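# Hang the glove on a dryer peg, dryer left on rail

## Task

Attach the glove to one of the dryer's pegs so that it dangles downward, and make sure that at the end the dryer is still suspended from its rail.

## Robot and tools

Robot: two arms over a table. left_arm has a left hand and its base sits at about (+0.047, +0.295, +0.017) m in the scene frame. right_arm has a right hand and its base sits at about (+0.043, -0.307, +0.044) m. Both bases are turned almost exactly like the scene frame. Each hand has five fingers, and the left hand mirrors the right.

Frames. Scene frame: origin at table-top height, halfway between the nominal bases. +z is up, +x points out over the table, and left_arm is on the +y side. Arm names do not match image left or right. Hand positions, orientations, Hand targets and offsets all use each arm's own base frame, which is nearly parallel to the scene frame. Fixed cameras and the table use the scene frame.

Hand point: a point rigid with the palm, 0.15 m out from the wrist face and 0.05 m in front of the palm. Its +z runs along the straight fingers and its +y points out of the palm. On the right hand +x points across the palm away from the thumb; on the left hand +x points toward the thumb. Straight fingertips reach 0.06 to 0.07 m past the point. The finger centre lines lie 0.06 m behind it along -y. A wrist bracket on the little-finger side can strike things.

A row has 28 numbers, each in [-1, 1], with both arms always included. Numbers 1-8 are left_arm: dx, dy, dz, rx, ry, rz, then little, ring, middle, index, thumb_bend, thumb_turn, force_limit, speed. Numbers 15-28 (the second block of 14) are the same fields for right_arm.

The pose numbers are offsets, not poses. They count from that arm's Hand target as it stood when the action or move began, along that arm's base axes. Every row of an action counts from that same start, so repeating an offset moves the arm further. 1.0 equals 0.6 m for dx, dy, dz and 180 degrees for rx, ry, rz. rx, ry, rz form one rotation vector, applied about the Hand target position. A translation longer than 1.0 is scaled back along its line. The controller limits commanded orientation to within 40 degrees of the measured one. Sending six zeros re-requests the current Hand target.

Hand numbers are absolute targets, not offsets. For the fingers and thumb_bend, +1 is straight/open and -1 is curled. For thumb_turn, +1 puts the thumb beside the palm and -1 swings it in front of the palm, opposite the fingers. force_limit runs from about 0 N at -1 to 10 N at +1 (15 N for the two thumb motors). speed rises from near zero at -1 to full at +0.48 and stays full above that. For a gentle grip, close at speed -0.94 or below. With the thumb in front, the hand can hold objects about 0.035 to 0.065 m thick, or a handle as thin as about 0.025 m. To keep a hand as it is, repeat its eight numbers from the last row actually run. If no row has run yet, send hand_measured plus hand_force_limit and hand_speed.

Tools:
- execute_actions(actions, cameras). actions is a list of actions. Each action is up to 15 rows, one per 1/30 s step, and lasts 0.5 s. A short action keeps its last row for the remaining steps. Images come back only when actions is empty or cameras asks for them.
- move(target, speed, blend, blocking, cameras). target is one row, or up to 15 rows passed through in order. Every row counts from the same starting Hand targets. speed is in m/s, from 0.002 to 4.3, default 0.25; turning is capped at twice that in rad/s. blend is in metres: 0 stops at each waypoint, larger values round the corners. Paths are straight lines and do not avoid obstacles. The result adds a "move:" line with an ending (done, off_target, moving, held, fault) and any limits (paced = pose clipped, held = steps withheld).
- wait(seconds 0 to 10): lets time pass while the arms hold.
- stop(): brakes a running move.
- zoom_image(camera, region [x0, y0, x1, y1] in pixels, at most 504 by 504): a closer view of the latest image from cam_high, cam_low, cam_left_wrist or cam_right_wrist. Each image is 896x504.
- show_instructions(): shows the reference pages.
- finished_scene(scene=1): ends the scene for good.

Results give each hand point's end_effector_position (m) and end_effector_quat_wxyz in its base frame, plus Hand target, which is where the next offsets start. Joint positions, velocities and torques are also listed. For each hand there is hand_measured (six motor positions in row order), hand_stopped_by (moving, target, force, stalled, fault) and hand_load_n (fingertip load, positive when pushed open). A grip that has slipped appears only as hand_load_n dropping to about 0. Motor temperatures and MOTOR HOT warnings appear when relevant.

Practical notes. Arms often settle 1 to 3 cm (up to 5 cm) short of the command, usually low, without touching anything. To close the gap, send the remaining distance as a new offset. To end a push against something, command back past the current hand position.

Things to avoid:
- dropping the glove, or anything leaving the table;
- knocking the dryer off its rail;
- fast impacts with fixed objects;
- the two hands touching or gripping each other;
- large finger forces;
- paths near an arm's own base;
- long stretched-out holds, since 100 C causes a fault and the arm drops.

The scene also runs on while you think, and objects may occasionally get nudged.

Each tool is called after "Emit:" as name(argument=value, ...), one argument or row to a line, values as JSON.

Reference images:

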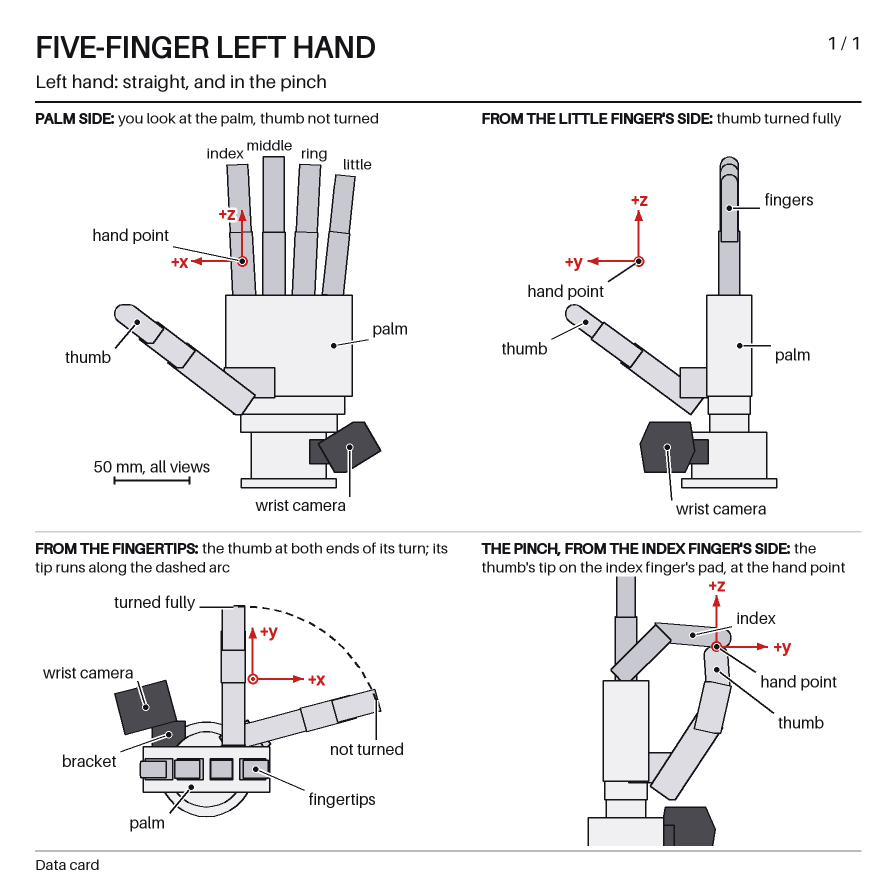

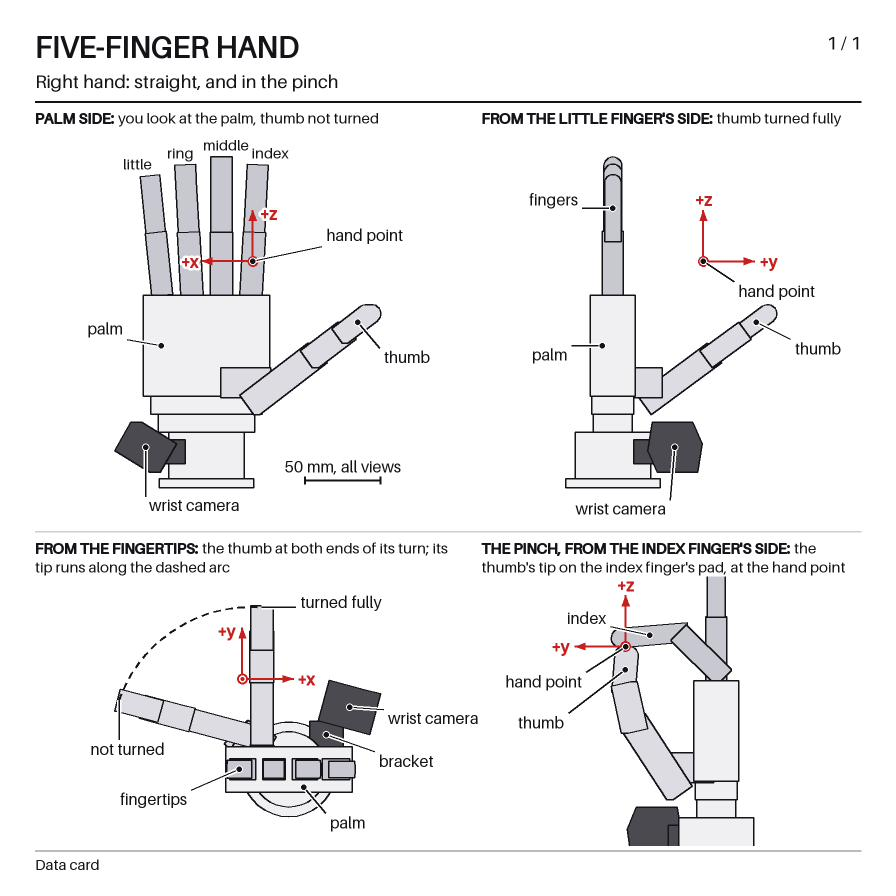

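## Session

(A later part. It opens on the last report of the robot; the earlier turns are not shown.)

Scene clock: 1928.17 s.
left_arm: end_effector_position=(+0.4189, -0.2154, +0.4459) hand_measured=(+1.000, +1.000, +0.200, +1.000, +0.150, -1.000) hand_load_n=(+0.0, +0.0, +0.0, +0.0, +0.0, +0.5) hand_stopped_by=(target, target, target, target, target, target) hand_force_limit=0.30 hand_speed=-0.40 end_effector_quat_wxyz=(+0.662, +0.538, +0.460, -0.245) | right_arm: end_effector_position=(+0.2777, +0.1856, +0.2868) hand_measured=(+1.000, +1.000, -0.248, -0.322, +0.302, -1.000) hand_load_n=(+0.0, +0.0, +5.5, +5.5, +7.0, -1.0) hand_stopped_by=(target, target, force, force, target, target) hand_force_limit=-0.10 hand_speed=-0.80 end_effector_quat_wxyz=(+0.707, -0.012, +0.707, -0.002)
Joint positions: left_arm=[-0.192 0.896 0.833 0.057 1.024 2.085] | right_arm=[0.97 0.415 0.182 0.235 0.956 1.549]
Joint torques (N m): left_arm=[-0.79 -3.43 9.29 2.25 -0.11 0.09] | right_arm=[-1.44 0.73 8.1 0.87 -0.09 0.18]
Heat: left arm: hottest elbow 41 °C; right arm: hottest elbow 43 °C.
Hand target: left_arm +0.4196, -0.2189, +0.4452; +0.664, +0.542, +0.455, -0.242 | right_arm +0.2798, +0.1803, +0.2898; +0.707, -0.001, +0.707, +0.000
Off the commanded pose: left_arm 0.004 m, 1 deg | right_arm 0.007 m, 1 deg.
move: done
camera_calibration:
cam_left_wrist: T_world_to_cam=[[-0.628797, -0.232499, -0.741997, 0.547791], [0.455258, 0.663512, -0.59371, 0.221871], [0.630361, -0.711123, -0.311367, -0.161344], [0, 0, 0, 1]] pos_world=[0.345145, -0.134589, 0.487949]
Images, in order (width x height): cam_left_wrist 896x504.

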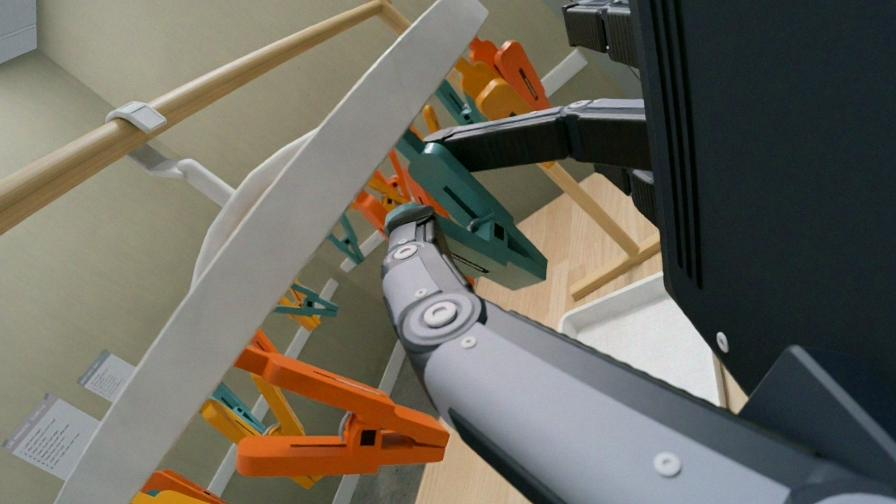

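Emit:
move(
  target=[0,0,0,0,0,0,1,1,0.1,1,0.15,-1,0.3,-0.5,0,0,0,0,0,0,1,1,-0.5,-0.5,0.3,-1,-0.1,-0.8],
  speed=0.03,
  cameras=["cam_left_wrist","cam_right_wrist"],
)

Emit:
zoom_image(
  camera="cam_left_wrist",
  region=[340, 80, 580, 280],
)

Emit:
zoom_image(
  camera="cam_right_wrist",
  region=[520, 260, 720, 430],
)

Scene clock: 1934.80 s.
left_arm: end_effector_position=(+0.4189, -0.2154, +0.4459) hand_measured=(+1.000, +1.000, +0.100, +1.000, +0.150, -1.000) hand_load_n=(+0.0, +0.0, +0.0, +0.0, +0.0, +0.0) hand_stopped_by=(target, target, target, target, target, target) hand_force_limit=0.30 hand_speed=-0.50 end_effector_quat_wxyz=(+0.662, +0.538, +0.460, -0.245) | right_arm: end_effector_position=(+0.2777, +0.1856, +0.2868) hand_measured=(+1.000, +1.000, -0.248, -0.322, +0.302, -1.000) hand_load_n=(+0.0, +0.0, +5.0, +5.5, +7.0, -1.0) hand_stopped_by=(target, target, force, force, target, target) hand_force_limit=-0.10 hand_speed=-0.80 end_effector_quat_wxyz=(+0.707, -0.012, +0.707, -0.002)
Joint positions: left_arm=[-0.192 0.896 0.833 0.057 1.024 2.085] | right_arm=[0.97 0.415 0.182 0.235 0.956 1.549]
Joint torques (N m): left_arm=[-0.79 -3.55 9.31 2.29 -0.11 0.09] | right_arm=[-1.38 1.08 8.09 0.91 -0.07 0.15]
Heat: left arm: hottest elbow 40 °C; right arm: hottest elbow 43 °C.
Hand target: left_arm +0.4196, -0.2189, +0.4452; +0.664, +0.542, +0.455, -0.242 | right_arm +0.2798, +0.1803, +0.2898; +0.707, -0.001, +0.707, +0.000
Off the commanded pose: left_arm 0.004 m, 1 deg | right_arm 0.007 m, 1 deg.
move: done
camera_calibration:
cam_left_wrist: T_world_to_cam=[[-0.628797, -0.232499, -0.741997, 0.547791], [0.455258, 0.663512, -0.59371, 0.221871], [0.630361, -0.711123, -0.311367, -0.161344], [0, 0, 0, 1]] pos_world=[0.345145, -0.134589, 0.487949]
cam_right_wrist: T_world_to_cam=[[0.00702981, 0.961347, -0.275249, -0.103467], [-0.541271, 0.235104, 0.807311, -0.12687], [0.840819, 0.143309, 0.522002, -0.293656], [0, 0, 0, 1]] pos_world=[0.178968, 0.171379, 0.227234]
Images, in order (width x height): cam_left_wrist 896x504, cam_right_wrist 896x504.

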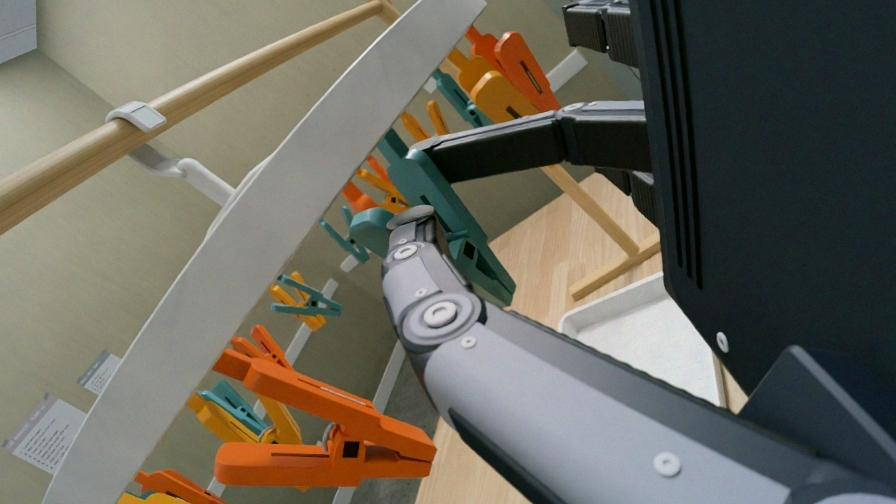

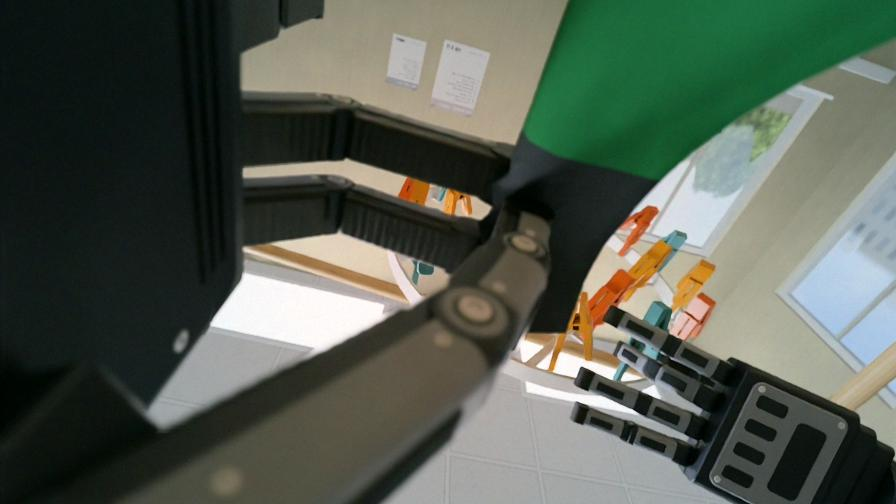

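Scaled by 2.100 from the camera's 896x504 image, which has a finer 1280x720 frame.

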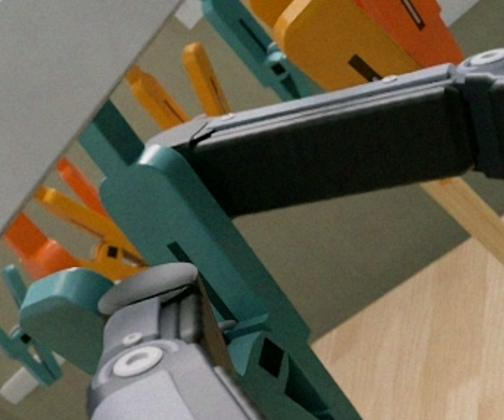

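Scaled by 2.520 from the camera's 896x504 image, which has a finer 1280x720 frame.

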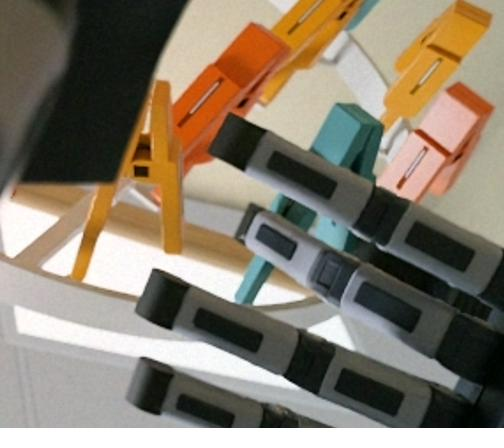

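Emit:
move(
  target=[0,0,0,0,0,0,1,1,0.4,1,0.32,-1,0.3,-0.4,0,0,0,0,0,0,1,1,-0.5,-0.5,0.3,-1,-0.1,-0.8],
  speed=0.03,
)

Emit:
move(
  target=[0,0,-0.012,0,0,0,1,1,0.35,1,0.32,-1,0.3,-0.4,0,0,0,0,0,0,1,1,-0.5,-0.5,0.3,-1,-0.1,-0.8],
  speed=0.03,
  cameras=["cam_left_wrist"],
)

Emit:
zoom_image(
  camera="cam_left_wrist",
  region=[340, 80, 580, 280],
)

Scene clock: 1949.50 s.
left_arm: end_effector_position=(+0.4190, -0.2153, +0.4459) hand_measured=(+1.000, +1.000, +0.400, +1.000, +0.320, -1.000) hand_load_n=(+0.0, +0.0, +0.0, +0.0, +0.0, +0.5) hand_stopped_by=(target, target, target, target, target, target) hand_force_limit=0.30 hand_speed=-0.40 end_effector_quat_wxyz=(+0.662, +0.538, +0.460, -0.244) | right_arm: end_effector_position=(+0.2777, +0.1856, +0.2868) hand_measured=(+1.000, +1.000, -0.248, -0.322, +0.302, -1.000) hand_load_n=(+0.0, +0.0, +5.0, +5.5, +7.0, -1.0) hand_stopped_by=(target, target, force, force, target, target) hand_force_limit=-0.10 hand_speed=-0.80 end_effector_quat_wxyz=(+0.707, -0.012, +0.707, -0.002)
Joint positions: left_arm=[-0.192 0.896 0.833 0.057 1.024 2.085] | right_arm=[0.97 0.415 0.182 0.235 0.956 1.549]
Joint torques (N m): left_arm=[-0.79 -3.55 9.28 2.26 -0.11 0.08] | right_arm=[-1.14 1.08 8.2 0.77 -0.08 0.14]
Heat: left arm: hottest elbow 40 °C; right arm: hottest elbow 43 °C.
Hand target: left_arm +0.4196, -0.2188, +0.4452; +0.664, +0.542, +0.455, -0.242 | right_arm +0.2798, +0.1803, +0.2898; +0.707, -0.001, +0.707, +0.000
Off the commanded pose: left_arm 0.004 m, 1 deg | right_arm 0.007 m, 1 deg.
move: done

Scene clock: 1950.40 s.
left_arm: end_effector_position=(+0.4189, -0.2153, +0.4412) hand_measured=(+1.000, +1.000, +0.350, +1.000, +0.320, -1.000) hand_load_n=(+0.0, +0.0, +0.0, +0.0, +0.0, +0.5) hand_stopped_by=(target, target, target, target, target, target) hand_force_limit=0.30 hand_speed=-0.40 end_effector_quat_wxyz=(+0.663, +0.538, +0.459, -0.244) | right_arm: end_effector_position=(+0.2777, +0.1856, +0.2868) hand_measured=(+1.000, +1.000, -0.248, -0.322, +0.302, -1.000) hand_load_n=(+0.0, +0.0, +5.0, +5.5, +7.0, -1.0) hand_stopped_by=(target, target, force, force, target, target) hand_force_limit=-0.10 hand_speed=-0.80 end_effector_quat_wxyz=(+0.707, -0.012, +0.707, -0.002)
Joint positions: left_arm=[-0.192 0.897 0.819 0.076 1.024 2.085] | right_arm=[0.97 0.415 0.182 0.235 0.956 1.549]
Joint torques (N m): left_arm=[-0.67 -3.49 9.01 2.25 -0.11 0.09] | right_arm=[-1.26 0.91 8.13 0.83 -0.1 0.16]
Heat: left arm: hottest elbow 40 °C; right arm: hottest elbow 43 °C.
Hand target: left_arm +0.4195, -0.2188, +0.4382; +0.665, +0.542, +0.454, -0.242 | right_arm +0.2798, +0.1803, +0.2898; +0.707, -0.001, +0.707, +0.000
Off the commanded pose: left_arm 0.005 m, 1 deg | right_arm 0.007 m, 1 deg.
move: done
camera_calibration:
cam_left_wrist: T_world_to_cam=[[-0.625895, -0.233285, -0.7442, 0.543916], [0.457239, 0.663264, -0.592465, 0.217504], [0.631814, -0.711098, -0.308466, -0.164694], [0, 0, 0, 1]] pos_world=[0.34504, -0.134489, 0.482843]
Images, in order (width x height): cam_left_wrist 896x504.

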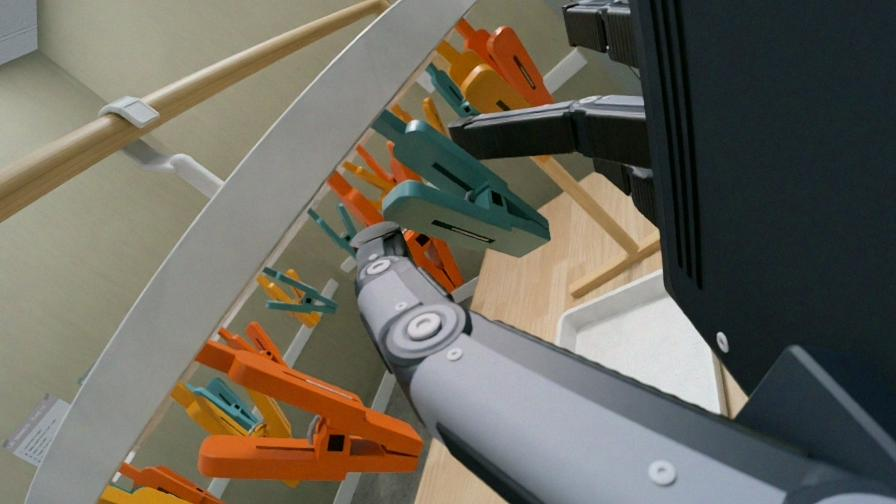

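Scaled by 2.100 from the camera's 896x504 image, which has a finer 1280x720 frame.

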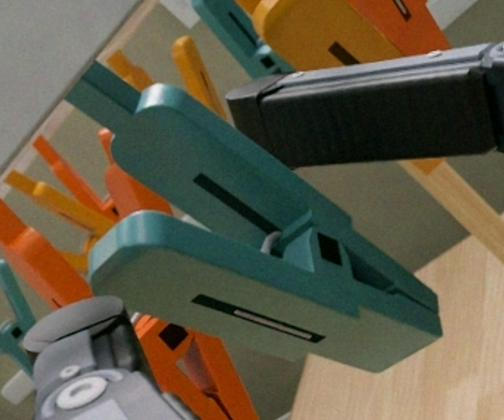

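Emit:
move(
  target=[0,0,0,0,0,0,1,1,0.2,1,0.3,-1,0.3,-0.4,0,0,0,0,0,0,1,1,-0.5,-0.5,0.3,-1,-0.1,-0.8],
  speed=0.03,
  cameras=["cam_left_wrist"],
)

Emit:
zoom_image(
  camera="cam_left_wrist",
  region=[340, 80, 580, 280],
)

Emit:
move(
  target=[0,0,0,0,0,0,1,1,0.1,1,0.3,-1,0.3,-0.4,0,0,0,0,0,0,1,1,-0.5,-0.5,0.3,-1,-0.1,-0.8],
  speed=0.03,
  cameras=["cam_left_wrist"],
)

Emit:
zoom_image(
  camera="cam_left_wrist",
  region=[340, 80, 580, 280],
)

Scene clock: 1963.43 s.
left_arm: end_effector_position=(+0.4189, -0.2153, +0.4412) hand_measured=(+1.000, +1.000, +0.200, +1.000, +0.300, -1.000) hand_load_n=(+0.0, +0.0, +0.0, +0.0, +0.0, +0.0) hand_stopped_by=(target, target, target, target, target, target) hand_force_limit=0.30 hand_speed=-0.40 end_effector_quat_wxyz=(+0.663, +0.538, +0.459, -0.244) | right_arm: end_effector_position=(+0.2777, +0.1856, +0.2868) hand_measured=(+1.000, +1.000, -0.248, -0.322, +0.302, -1.000) hand_load_n=(+0.0, +0.5, +5.0, +5.5, +7.0, -1.0) hand_stopped_by=(target, target, force, force, target, target) hand_force_limit=-0.10 hand_speed=-0.80 end_effector_quat_wxyz=(+0.707, -0.012, +0.707, -0.002)
Joint positions: left_arm=[-0.192 0.897 0.819 0.076 1.024 2.085] | right_arm=[0.97 0.415 0.182 0.235 0.956 1.549]
Joint torques (N m): left_arm=[-0.73 -3.43 9.01 2.25 -0.1 0.08] | right_arm=[-1.2 0.73 8.24 0.84 -0.12 0.14]
Heat: left arm: hottest elbow 40 °C; right arm: hottest elbow 43 °C.
Hand target: left_arm +0.4195, -0.2188, +0.4382; +0.665, +0.542, +0.454, -0.242 | right_arm +0.2798, +0.1803, +0.2898; +0.707, -0.001, +0.707, +0.000
Off the commanded pose: left_arm 0.005 m, 1 deg | right_arm 0.007 m, 1 deg.
move: done
camera_calibration:
cam_left_wrist: T_world_to_cam=[[-0.625895, -0.233285, -0.7442, 0.543916], [0.457239, 0.663264, -0.592465, 0.217504], [0.631814, -0.711098, -0.308466, -0.164694], [0, 0, 0, 1]] pos_world=[0.34504, -0.134489, 0.482843]
Images, in order (width x height): cam_left_wrist 896x504.

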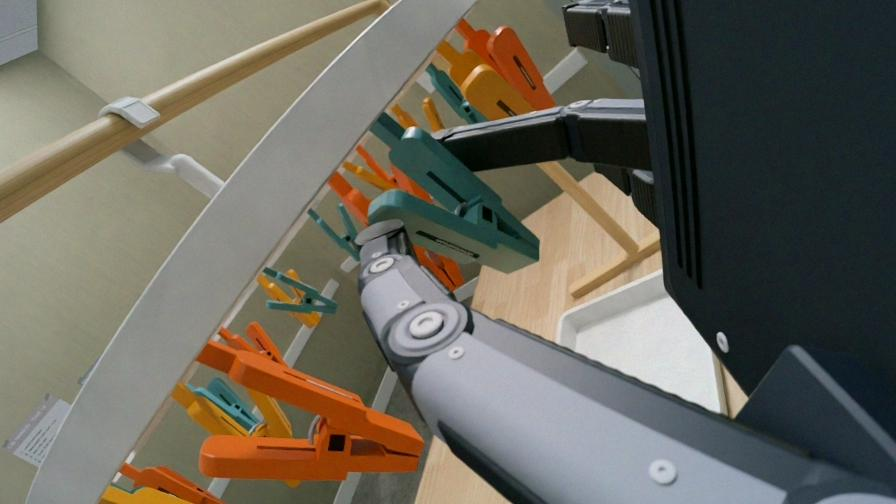

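Scaled by 2.100 from the camera's 896x504 image, which has a finer 1280x720 frame.

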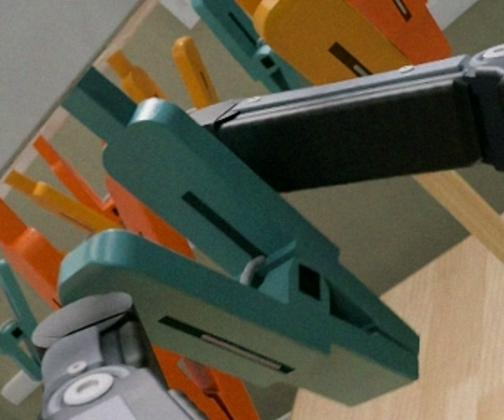

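Scene clock: 1963.93 s.
left_arm: end_effector_position=(+0.4189, -0.2153, +0.4412) hand_measured=(+1.000, +1.000, +0.100, +1.000, +0.300, -1.000) hand_load_n=(+0.0, +0.0, +0.0, +0.0, +0.0, +0.0) hand_stopped_by=(target, target, target, target, target, target) hand_force_limit=0.30 hand_speed=-0.40 end_effector_quat_wxyz=(+0.663, +0.538, +0.459, -0.244) | right_arm: end_effector_position=(+0.2777, +0.1856, +0.2868) hand_measured=(+1.000, +1.000, -0.248, -0.322, +0.302, -1.000) hand_load_n=(+0.0, -0.5, +5.5, +5.5, +7.0, -1.0) hand_stopped_by=(target, target, force, force, target, target) hand_force_limit=-0.10 hand_speed=-0.80 end_effector_quat_wxyz=(+0.707, -0.012, +0.707, -0.002)
Joint positions: left_arm=[-0.192 0.897 0.819 0.076 1.024 2.085] | right_arm=[0.97 0.415 0.182 0.235 0.956 1.549]
Joint torques (N m): left_arm=[-0.73 -3.49 9.02 2.28 -0.1 0.09] | right_arm=[-1.03 1.26 8.2 0.79 -0.11 0.16]
Heat: left arm: hottest elbow 40 °C; right arm: hottest elbow 43 °C.
Hand target: left_arm +0.4195, -0.2188, +0.4382; +0.665, +0.542, +0.454, -0.242 | right_arm +0.2798, +0.1803, +0.2898; +0.707, -0.001, +0.707, +0.000
Off the commanded pose: left_arm 0.005 m, 1 deg | right_arm 0.007 m, 1 deg.
move: done
camera_calibration:
cam_left_wrist: T_world_to_cam=[[-0.625895, -0.233285, -0.7442, 0.543916], [0.457239, 0.663264, -0.592465, 0.217504], [0.631814, -0.711098, -0.308466, -0.164694], [0, 0, 0, 1]] pos_world=[0.34504, -0.134489, 0.482843]
Images, in order (width x height): cam_left_wrist 896x504.

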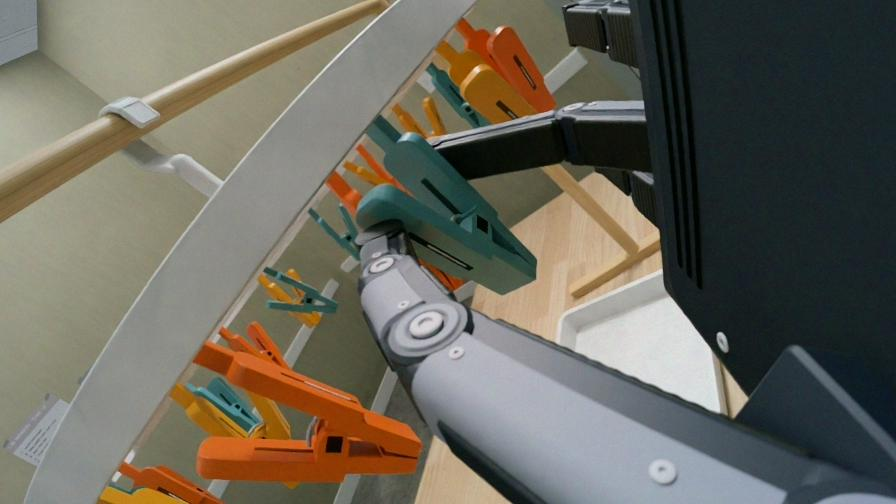

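Scaled by 2.100 from the camera's 896x504 image, which has a finer 1280x720 frame.

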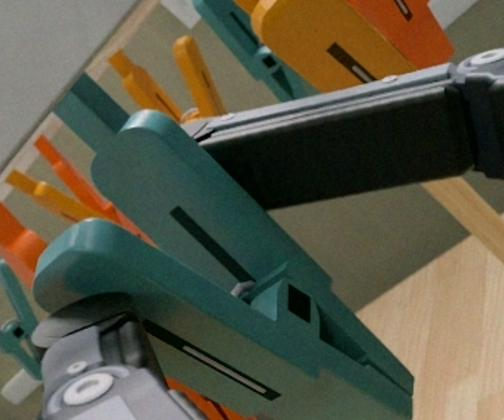

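Emit:
move(
  target=[0,0,0,0,0,0,1,1,0.0,1,0.3,-1,0.3,-0.4,0,0,0,0,0,0,1,1,-0.5,-0.5,0.3,-1,-0.1,-0.8],
  speed=0.03,
  cameras=["cam_left_wrist","cam_right_wrist"],
)

Emit:
zoom_image(
  camera="cam_left_wrist",
  region=[340, 80, 580, 280],
)

Emit:
zoom_image(
  camera="cam_right_wrist",
  region=[520, 260, 720, 430],
)

Scene clock: 1968.50 s.
left_arm: end_effector_position=(+0.4189, -0.2153, +0.4413) hand_measured=(+1.000, +1.000, +0.024, +1.000, +0.302, -1.000) hand_load_n=(+0.5, +0.0, +12.0, +0.0, +10.0, +0.0) hand_stopped_by=(target, target, force, target, target, target) hand_force_limit=0.30 hand_speed=-0.40 end_effector_quat_wxyz=(+0.664, +0.538, +0.459, -0.244) | right_arm: end_effector_position=(+0.2777, +0.1856, +0.2868) hand_measured=(+1.000, +1.000, -0.248, -0.322, +0.302, -1.000) hand_load_n=(+0.0, +0.0, +5.0, +5.5, +7.5, -1.0) hand_stopped_by=(target, target, force, force, target, target) hand_force_limit=-0.10 hand_speed=-0.80 end_effector_quat_wxyz=(+0.707, -0.012, +0.707, -0.002)
Joint positions: left_arm=[-0.192 0.897 0.819 0.077 1.024 2.085] | right_arm=[0.97 0.415 0.182 0.235 0.956 1.549]
Joint torques (N m): left_arm=[-0.85 -3.43 8.96 2.25 -0.09 0.09] | right_arm=[-1.14 1.03 8.16 0.83 -0.11 0.16]
Heat: left arm: hottest elbow 40 °C; right arm: hottest elbow 43 °C.
Hand target: left_arm +0.4195, -0.2188, +0.4382; +0.665, +0.542, +0.454, -0.242 | right_arm +0.2798, +0.1803, +0.2898; +0.707, -0.001, +0.707, +0.000
Off the commanded pose: left_arm 0.005 m, 1 deg | right_arm 0.007 m, 1 deg.
move: done
camera_calibration:
cam_left_wrist: T_world_to_cam=[[-0.625623, -0.233352, -0.744408, 0.543988], [0.457449, 0.663217, -0.592355, 0.217431], [0.631931, -0.711119, -0.308177, -0.164846], [0, 0, 0, 1]] pos_world=[0.345039, -0.134489, 0.482943]
cam_right_wrist: T_world_to_cam=[[0.00702981, 0.961347, -0.275249, -0.103467], [-0.541271, 0.235104, 0.807311, -0.12687], [0.840819, 0.143309, 0.522002, -0.293656], [0, 0, 0, 1]] pos_world=[0.178968, 0.171379, 0.227234]
Images, in order (width x height): cam_left_wrist 896x504, cam_right_wrist 896x504.

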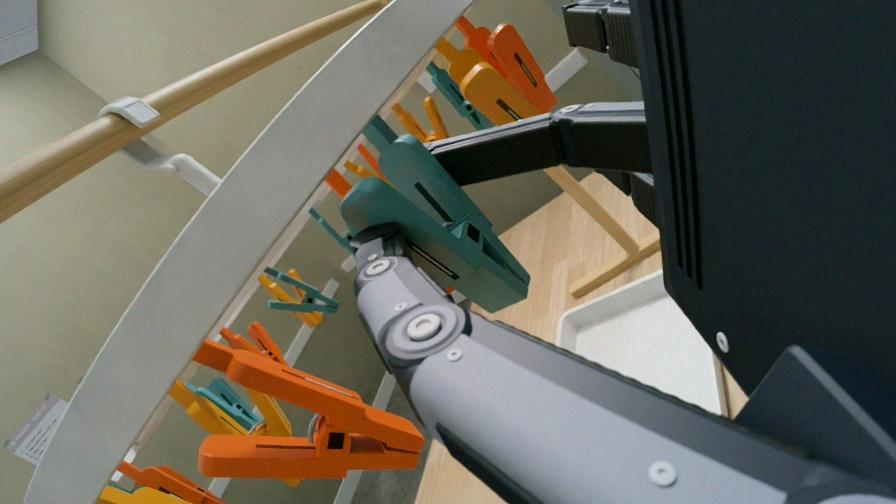

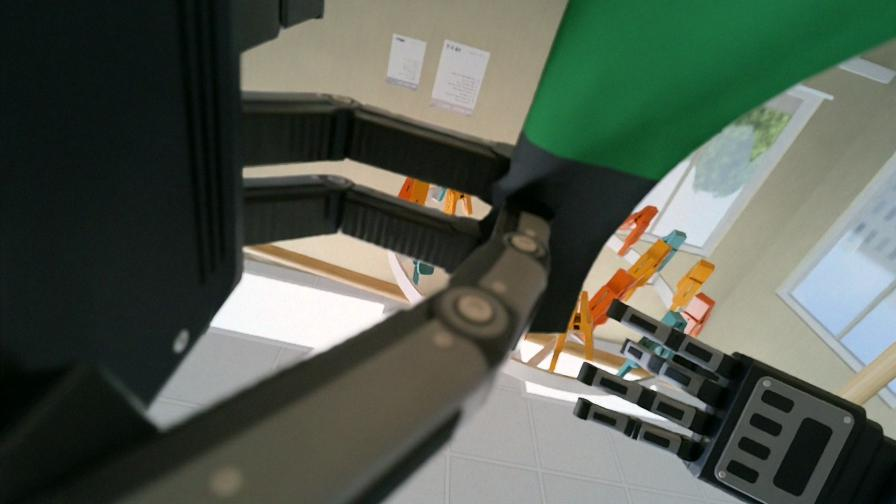

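Scaled by 2.100 from the camera's 896x504 image, which has a finer 1280x720 frame.

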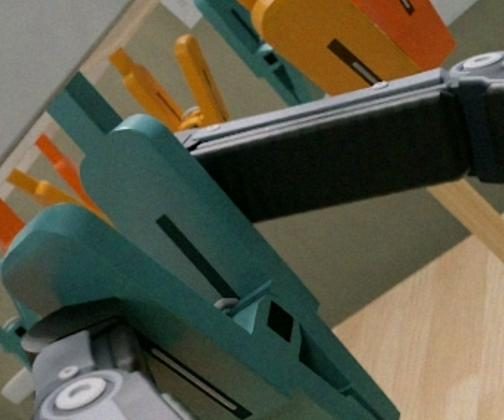

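Scaled by 2.520 from the camera's 896x504 image, which has a finer 1280x720 frame.

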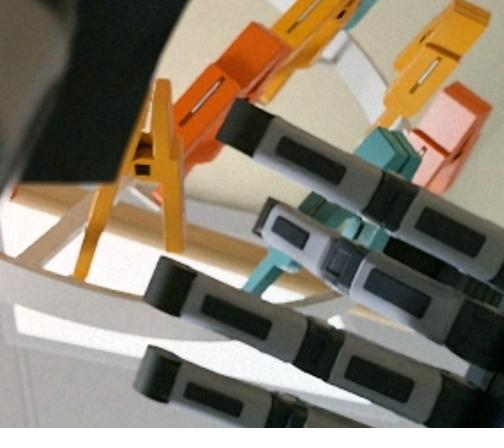

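Emit:
zoom_image(
  camera="cam_left_wrist",
  region=[420, 190, 560, 320],
)

Emit:
zoom_image(
  camera="cam_right_wrist",
  region=[600, 290, 740, 400],
)

Scaled by 3.600 from the camera's 896x504 image, which has a finer 1280x720 frame.

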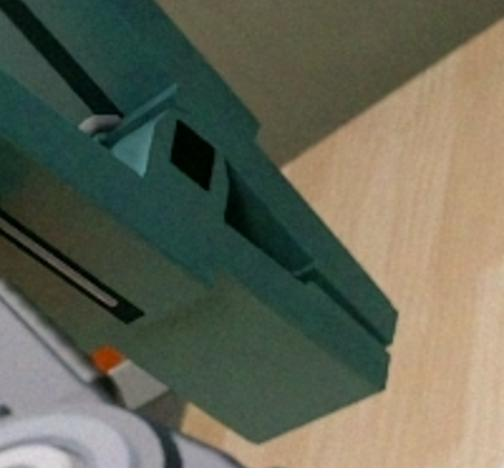

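Scaled by 3.600 from the camera's 896x504 image, which has a finer 1280x720 frame.

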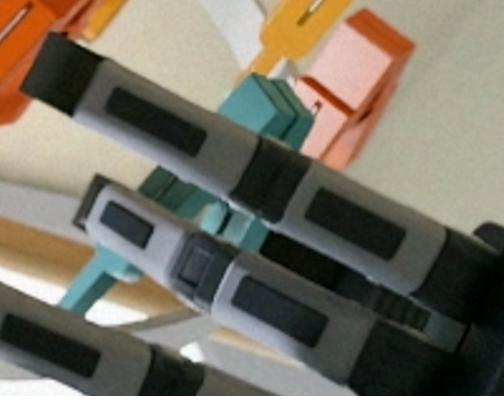

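Emit:
move(
  target=[0,0,0,0,0,0,1,1,0.0,1,0.2,-1,1.0,-0.5,0,0,0,0,0,0,1,1,-0.5,-0.5,0.3,-1,-0.1,-0.8],
  speed=0.03,
  cameras=["cam_left_wrist","cam_right_wrist"],
)

Emit:
zoom_image(
  camera="cam_left_wrist",
  region=[340, 120, 560, 320],
)

Emit:
zoom_image(
  camera="cam_right_wrist",
  region=[600, 290, 740, 400],
)

Scene clock: 1980.10 s.
left_arm: end_effector_position=(+0.4190, -0.2153, +0.4411) hand_measured=(+1.000, +1.000, +0.024, +1.000, +0.242, -1.000) hand_load_n=(+0.0, +0.0, +17.0, +0.0, +16.0, -1.0) hand_stopped_by=(target, target, force, target, force, target) hand_force_limit=1.00 hand_speed=-0.50 end_effector_quat_wxyz=(+0.663, +0.538, +0.459, -0.244) | right_arm: end_effector_position=(+0.2777, +0.1856, +0.2868) hand_measured=(+1.000, +1.000, -0.248, -0.322, +0.302, -1.000) hand_load_n=(+0.0, +0.0, +5.5, +5.0, +7.0, -1.0) hand_stopped_by=(target, target, force, force, target, target) hand_force_limit=-0.10 hand_speed=-0.80 end_effector_quat_wxyz=(+0.707, -0.012, +0.707, -0.002)
Joint positions: left_arm=[-0.192 0.898 0.819 0.077 1.024 2.085] | right_arm=[0.97 0.415 0.182 0.235 0.956 1.549]
Joint torques (N m): left_arm=[-0.73 -3.43 8.99 2.28 -0.1 0.09] | right_arm=[-1.32 0.97 8.25 0.9 -0.1 0.16]
Heat: left arm: hottest elbow 41 °C; right arm: hottest elbow 43 °C.
Hand target: left_arm +0.4196, -0.2189, +0.4381; +0.664, +0.542, +0.454, -0.242 | right_arm +0.2798, +0.1803, +0.2898; +0.707, -0.001, +0.707, +0.000
Off the commanded pose: left_arm 0.005 m, 1 deg | right_arm 0.007 m, 1 deg.
move: done
camera_calibration:
cam_left_wrist: T_world_to_cam=[[-0.625895, -0.233285, -0.7442, 0.543956], [0.457239, 0.663264, -0.592465, 0.217524], [0.631814, -0.711098, -0.308466, -0.164829], [0, 0, 0, 1]] pos_world=[0.34514, -0.134589, 0.482843]
cam_right_wrist: T_world_to_cam=[[0.00702981, 0.961347, -0.275249, -0.103467], [-0.541271, 0.235104, 0.807311, -0.12687], [0.840819, 0.143309, 0.522002, -0.293656], [0, 0, 0, 1]] pos_world=[0.178968, 0.171379, 0.227234]
Images, in order (width x height): cam_left_wrist 896x504, cam_right_wrist 896x504.

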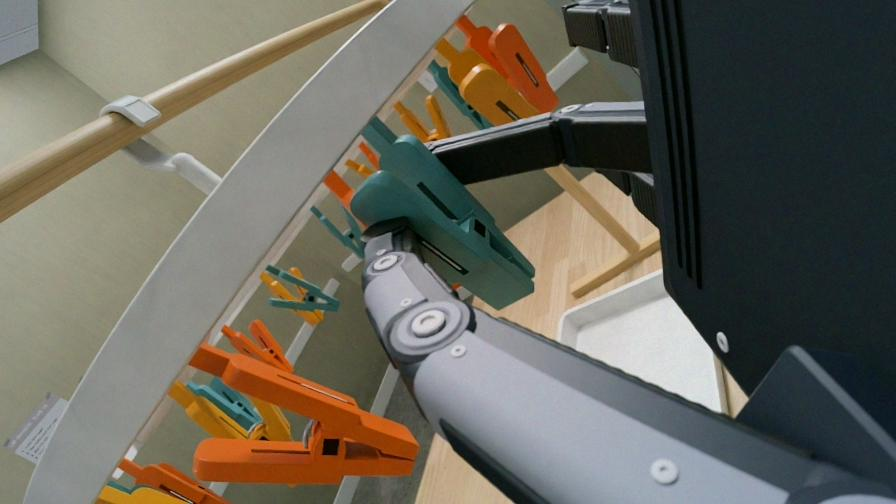

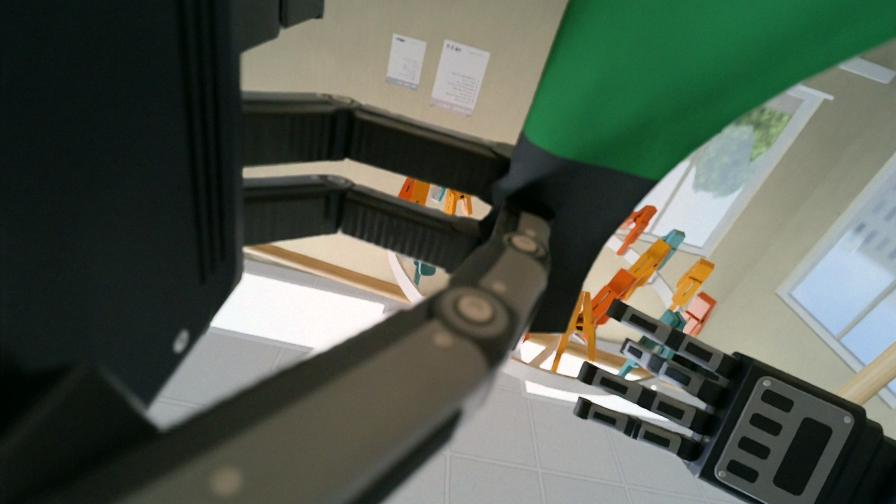

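Scaled by 2.291 from the camera's 896x504 image, which has a finer 1280x720 frame.

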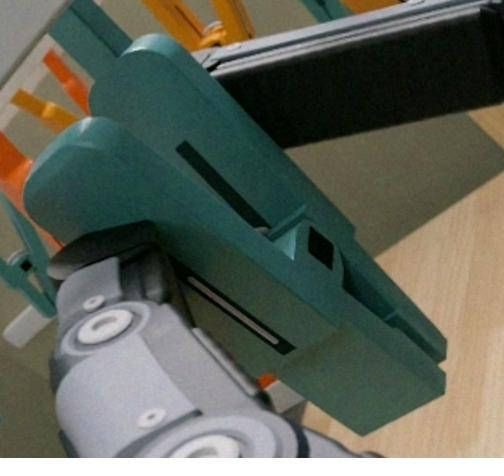

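Scaled by 3.600 from the camera's 896x504 image, which has a finer 1280x720 frame.

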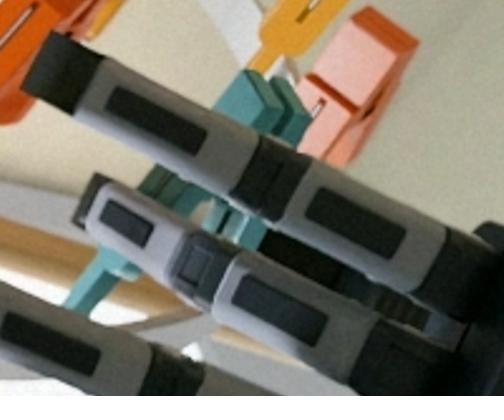

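Emit:
zoom_image(
  camera="cam_left_wrist",
  region=[460, 220, 550, 320],
)

Emit:
zoom_image(
  camera="cam_right_wrist",
  region=[650, 300, 700, 350],
)

Scaled by 5.040 from the camera's 896x504 image, which has a finer 1280x720 frame.

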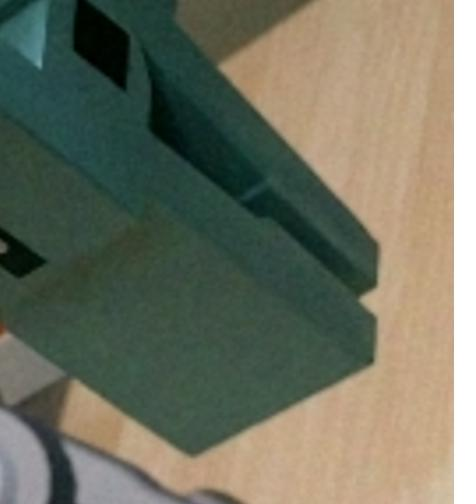

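Scaled by 10.080 from the camera's 896x504 image, which has a finer 1280x720 frame.

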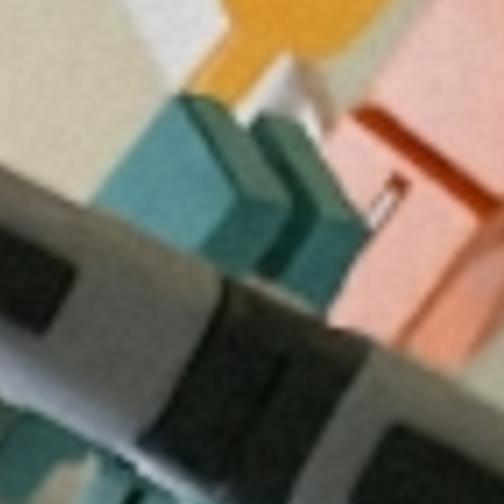

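Emit:
move(
  target=[-0.003,-0.012,0,0,0,0,1,1,0.0,1,0.2,-1,1.0,-0.5,0,0,0,0,0,0,1,1,-0.5,-0.5,0.3,-1,-0.1,-0.8],
  speed=0.02,
  cameras=["cam_left_wrist","cam_right_wrist"],
)

Emit:
zoom_image(
  camera="cam_left_wrist",
  region=[340, 120, 560, 320],
)

Scene clock: 2035.83 s.
left_arm: end_effector_position=(+0.4173, -0.2228, +0.4411) hand_measured=(+1.000, +1.000, +0.024, +1.000, +0.242, -1.000) hand_load_n=(+0.0, +0.0, +17.0, +0.0, +16.0, -0.5) hand_stopped_by=(target, target, force, target, force, target) hand_force_limit=1.00 hand_speed=-0.50 end_effector_quat_wxyz=(+0.663, +0.539, +0.459, -0.244) | right_arm: end_effector_position=(+0.2777, +0.1856, +0.2868) hand_measured=(+1.000, +1.000, -0.248, -0.322, +0.302, -1.000) hand_load_n=(+0.0, +0.0, +5.0, +5.5, +7.0, -1.0) hand_stopped_by=(target, target, force, force, target, target) hand_force_limit=-0.10 hand_speed=-0.80 end_effector_quat_wxyz=(+0.707, -0.012, +0.707, -0.002)
Joint positions: left_arm=[-0.218 0.898 0.819 0.077 1 2.085] | right_arm=[0.97 0.415 0.182 0.235 0.956 1.549]
Joint torques (N m): left_arm=[-0.67 -3.49 8.96 2.29 -0.15 0.1] | right_arm=[-0.97 1.14 8.12 0.91 -0.09 0.16]
Heat: left arm: hottest elbow 41 °C; right arm: hottest elbow 43 °C.
Hand target: left_arm +0.4178, -0.2260, +0.4381; +0.664, +0.542, +0.455, -0.242 | right_arm +0.2798, +0.1803, +0.2898; +0.707, -0.001, +0.707, +0.000
Off the commanded pose: left_arm 0.005 m, 1 deg | right_arm 0.007 m, 1 deg.
move: done
camera_calibration:
cam_left_wrist: T_world_to_cam=[[-0.626213, -0.232276, -0.744248, 0.541529], [0.458278, 0.662608, -0.592394, 0.222612], [0.630744, -0.712038, -0.308487, -0.168765], [0, 0, 0, 1]] pos_world=[0.343542, -0.141887, 0.482843]
cam_right_wrist: T_world_to_cam=[[0.00702981, 0.961347, -0.275249, -0.103467], [-0.541271, 0.235104, 0.807311, -0.12687], [0.840819, 0.143309, 0.522002, -0.293656], [0, 0, 0, 1]] pos_world=[0.178968, 0.171379, 0.227234]
Images, in order (width x height): cam_left_wrist 896x504, cam_right_wrist 896x504.

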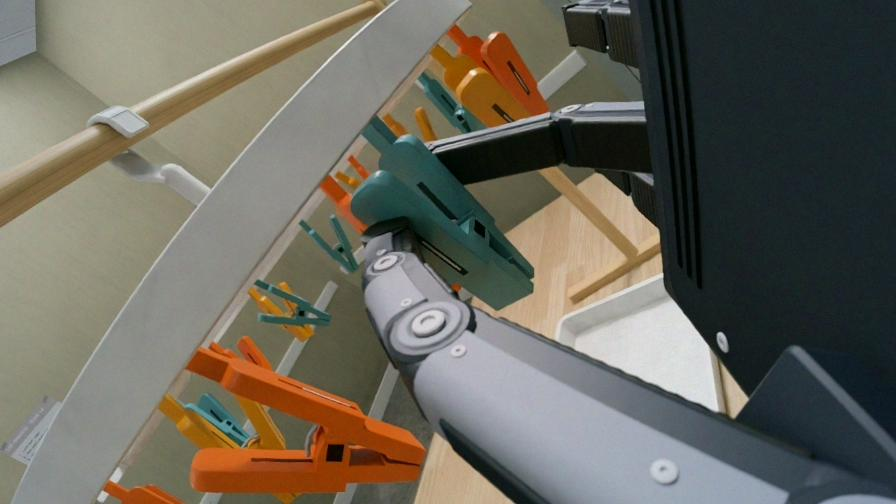

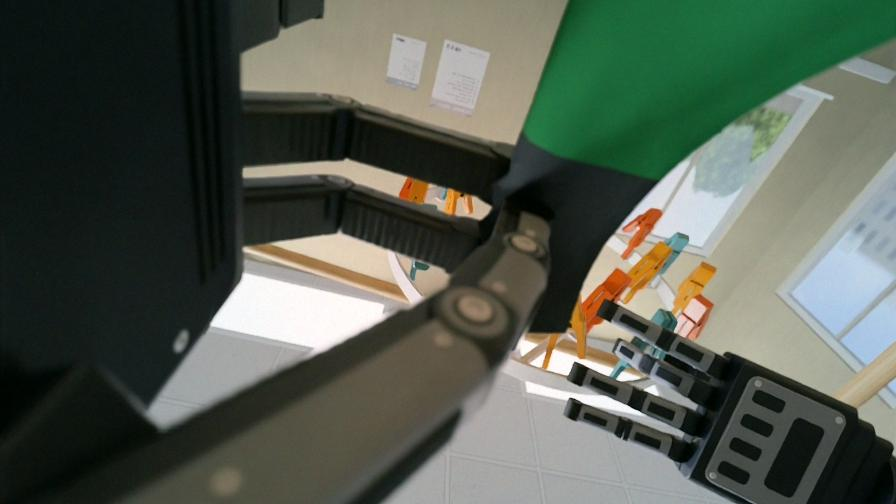

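Scaled by 2.291 from the camera's 896x504 image, which has a finer 1280x720 frame.

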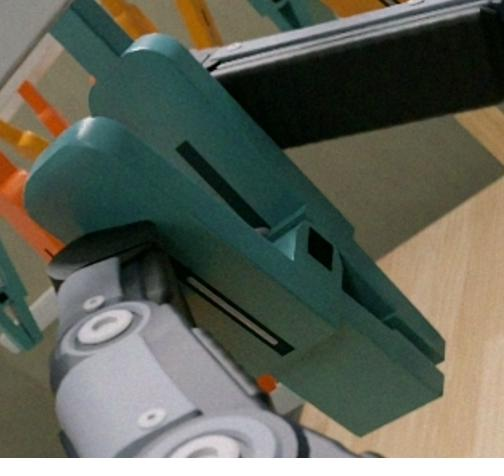

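Emit:
execute_actions(
  actions=[],
  cameras=["cam_high","cam_low"],
)

Emit:
zoom_image(
  camera="cam_low",
  region=[440, 60, 660, 220],
)

Emit:
zoom_image(
  camera="cam_high",
  region=[400, 60, 640, 260],
)

Scene clock: 2040.63 s.
left_arm: end_effector_position=(+0.4173, -0.2228, +0.4411) hand_measured=(+1.000, +1.000, +0.024, +1.000, +0.242, -1.000) hand_load_n=(+0.0, +0.0, +16.5, +0.0, +16.5, -0.5) hand_stopped_by=(target, target, force, target, force, target) hand_force_limit=1.00 hand_speed=-0.50 end_effector_quat_wxyz=(+0.663, +0.539, +0.459, -0.244) | right_arm: end_effector_position=(+0.2777, +0.1856, +0.2868) hand_measured=(+1.000, +1.000, -0.248, -0.322, +0.302, -1.000) hand_load_n=(-0.5, +0.0, +5.0, +5.0, +7.0, -1.0) hand_stopped_by=(target, target, force, force, target, target) hand_force_limit=-0.10 hand_speed=-0.80 end_effector_quat_wxyz=(+0.707, -0.012, +0.707, -0.002)
Joint positions: left_arm=[-0.218 0.898 0.819 0.077 1 2.085] | right_arm=[0.97 0.415 0.182 0.235 0.956 1.549]
Joint velocities: within noise
Joint torques (N m): left_arm=[-0.73 -3.6 8.96 2.28 -0.15 0.08] | right_arm=[-1.2 0.67 8.16 0.87 -0.07 0.18]
Motor temperatures (°C): left_arm=[30 28 41 29 26 27] | right_arm=[26 32 43 29 28 26]
Heat: left arm: hottest elbow 41 °C; right arm: hottest elbow 43 °C.
Hand target: left_arm +0.4178, -0.2260, +0.4381; +0.664, +0.542, +0.455, -0.242 | right_arm +0.2798, +0.1803, +0.2898; +0.707, -0.001, +0.707, +0.000
Off the commanded pose: left_arm 0.005 m, 1 deg | right_arm 0.007 m, 1 deg.
Images, in order (width x height): cam_high 896x504, cam_low 896x504.

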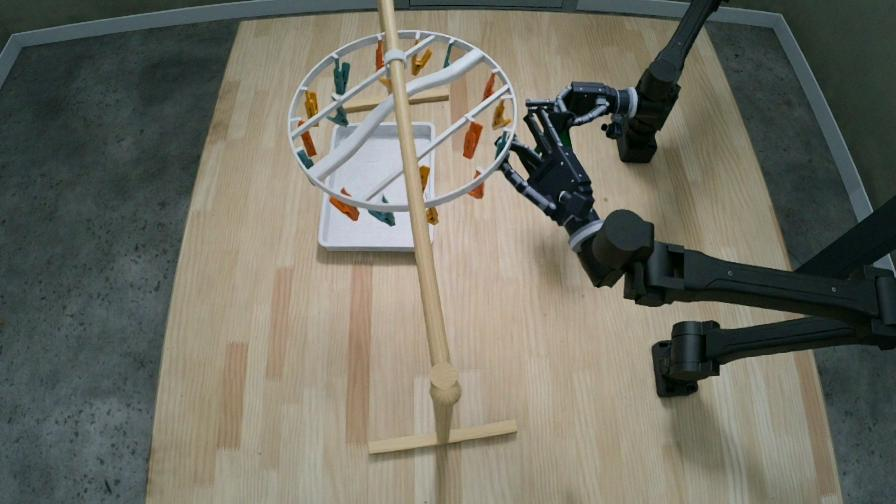

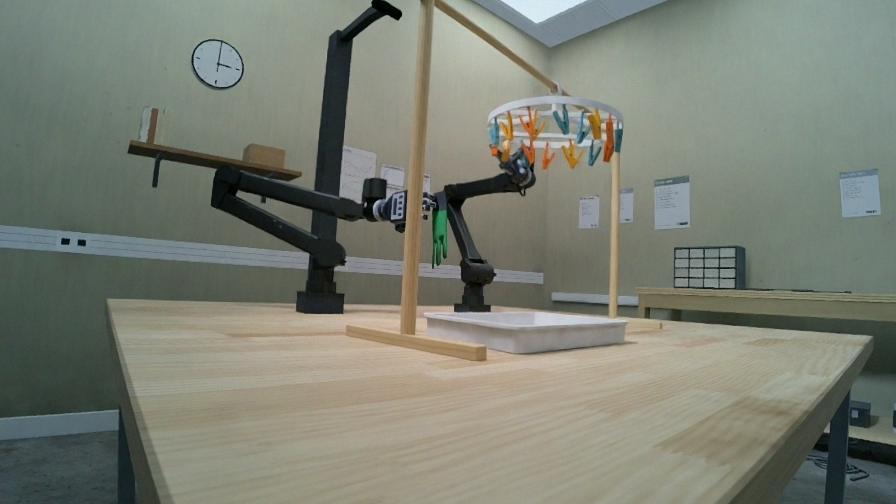

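Scaled by 2.291 from the camera's 896x504 image, which has a finer 1280x720 frame.

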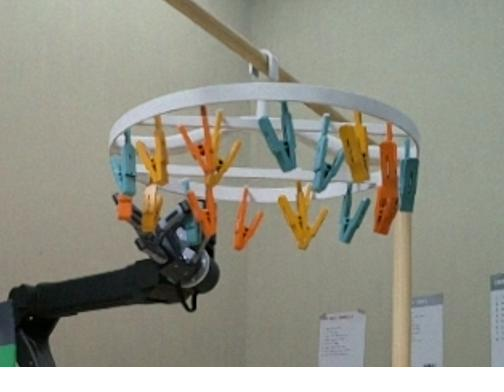

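Scaled by 2.100 from the camera's 896x504 image, which has a finer 1280x720 frame.

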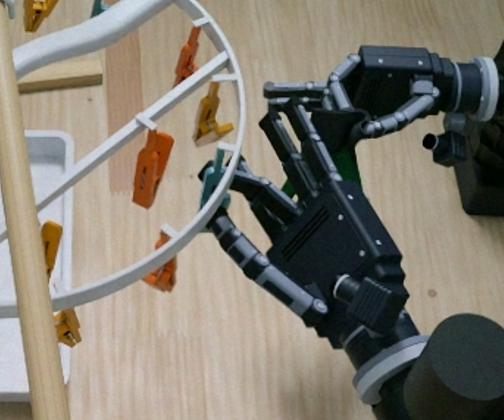

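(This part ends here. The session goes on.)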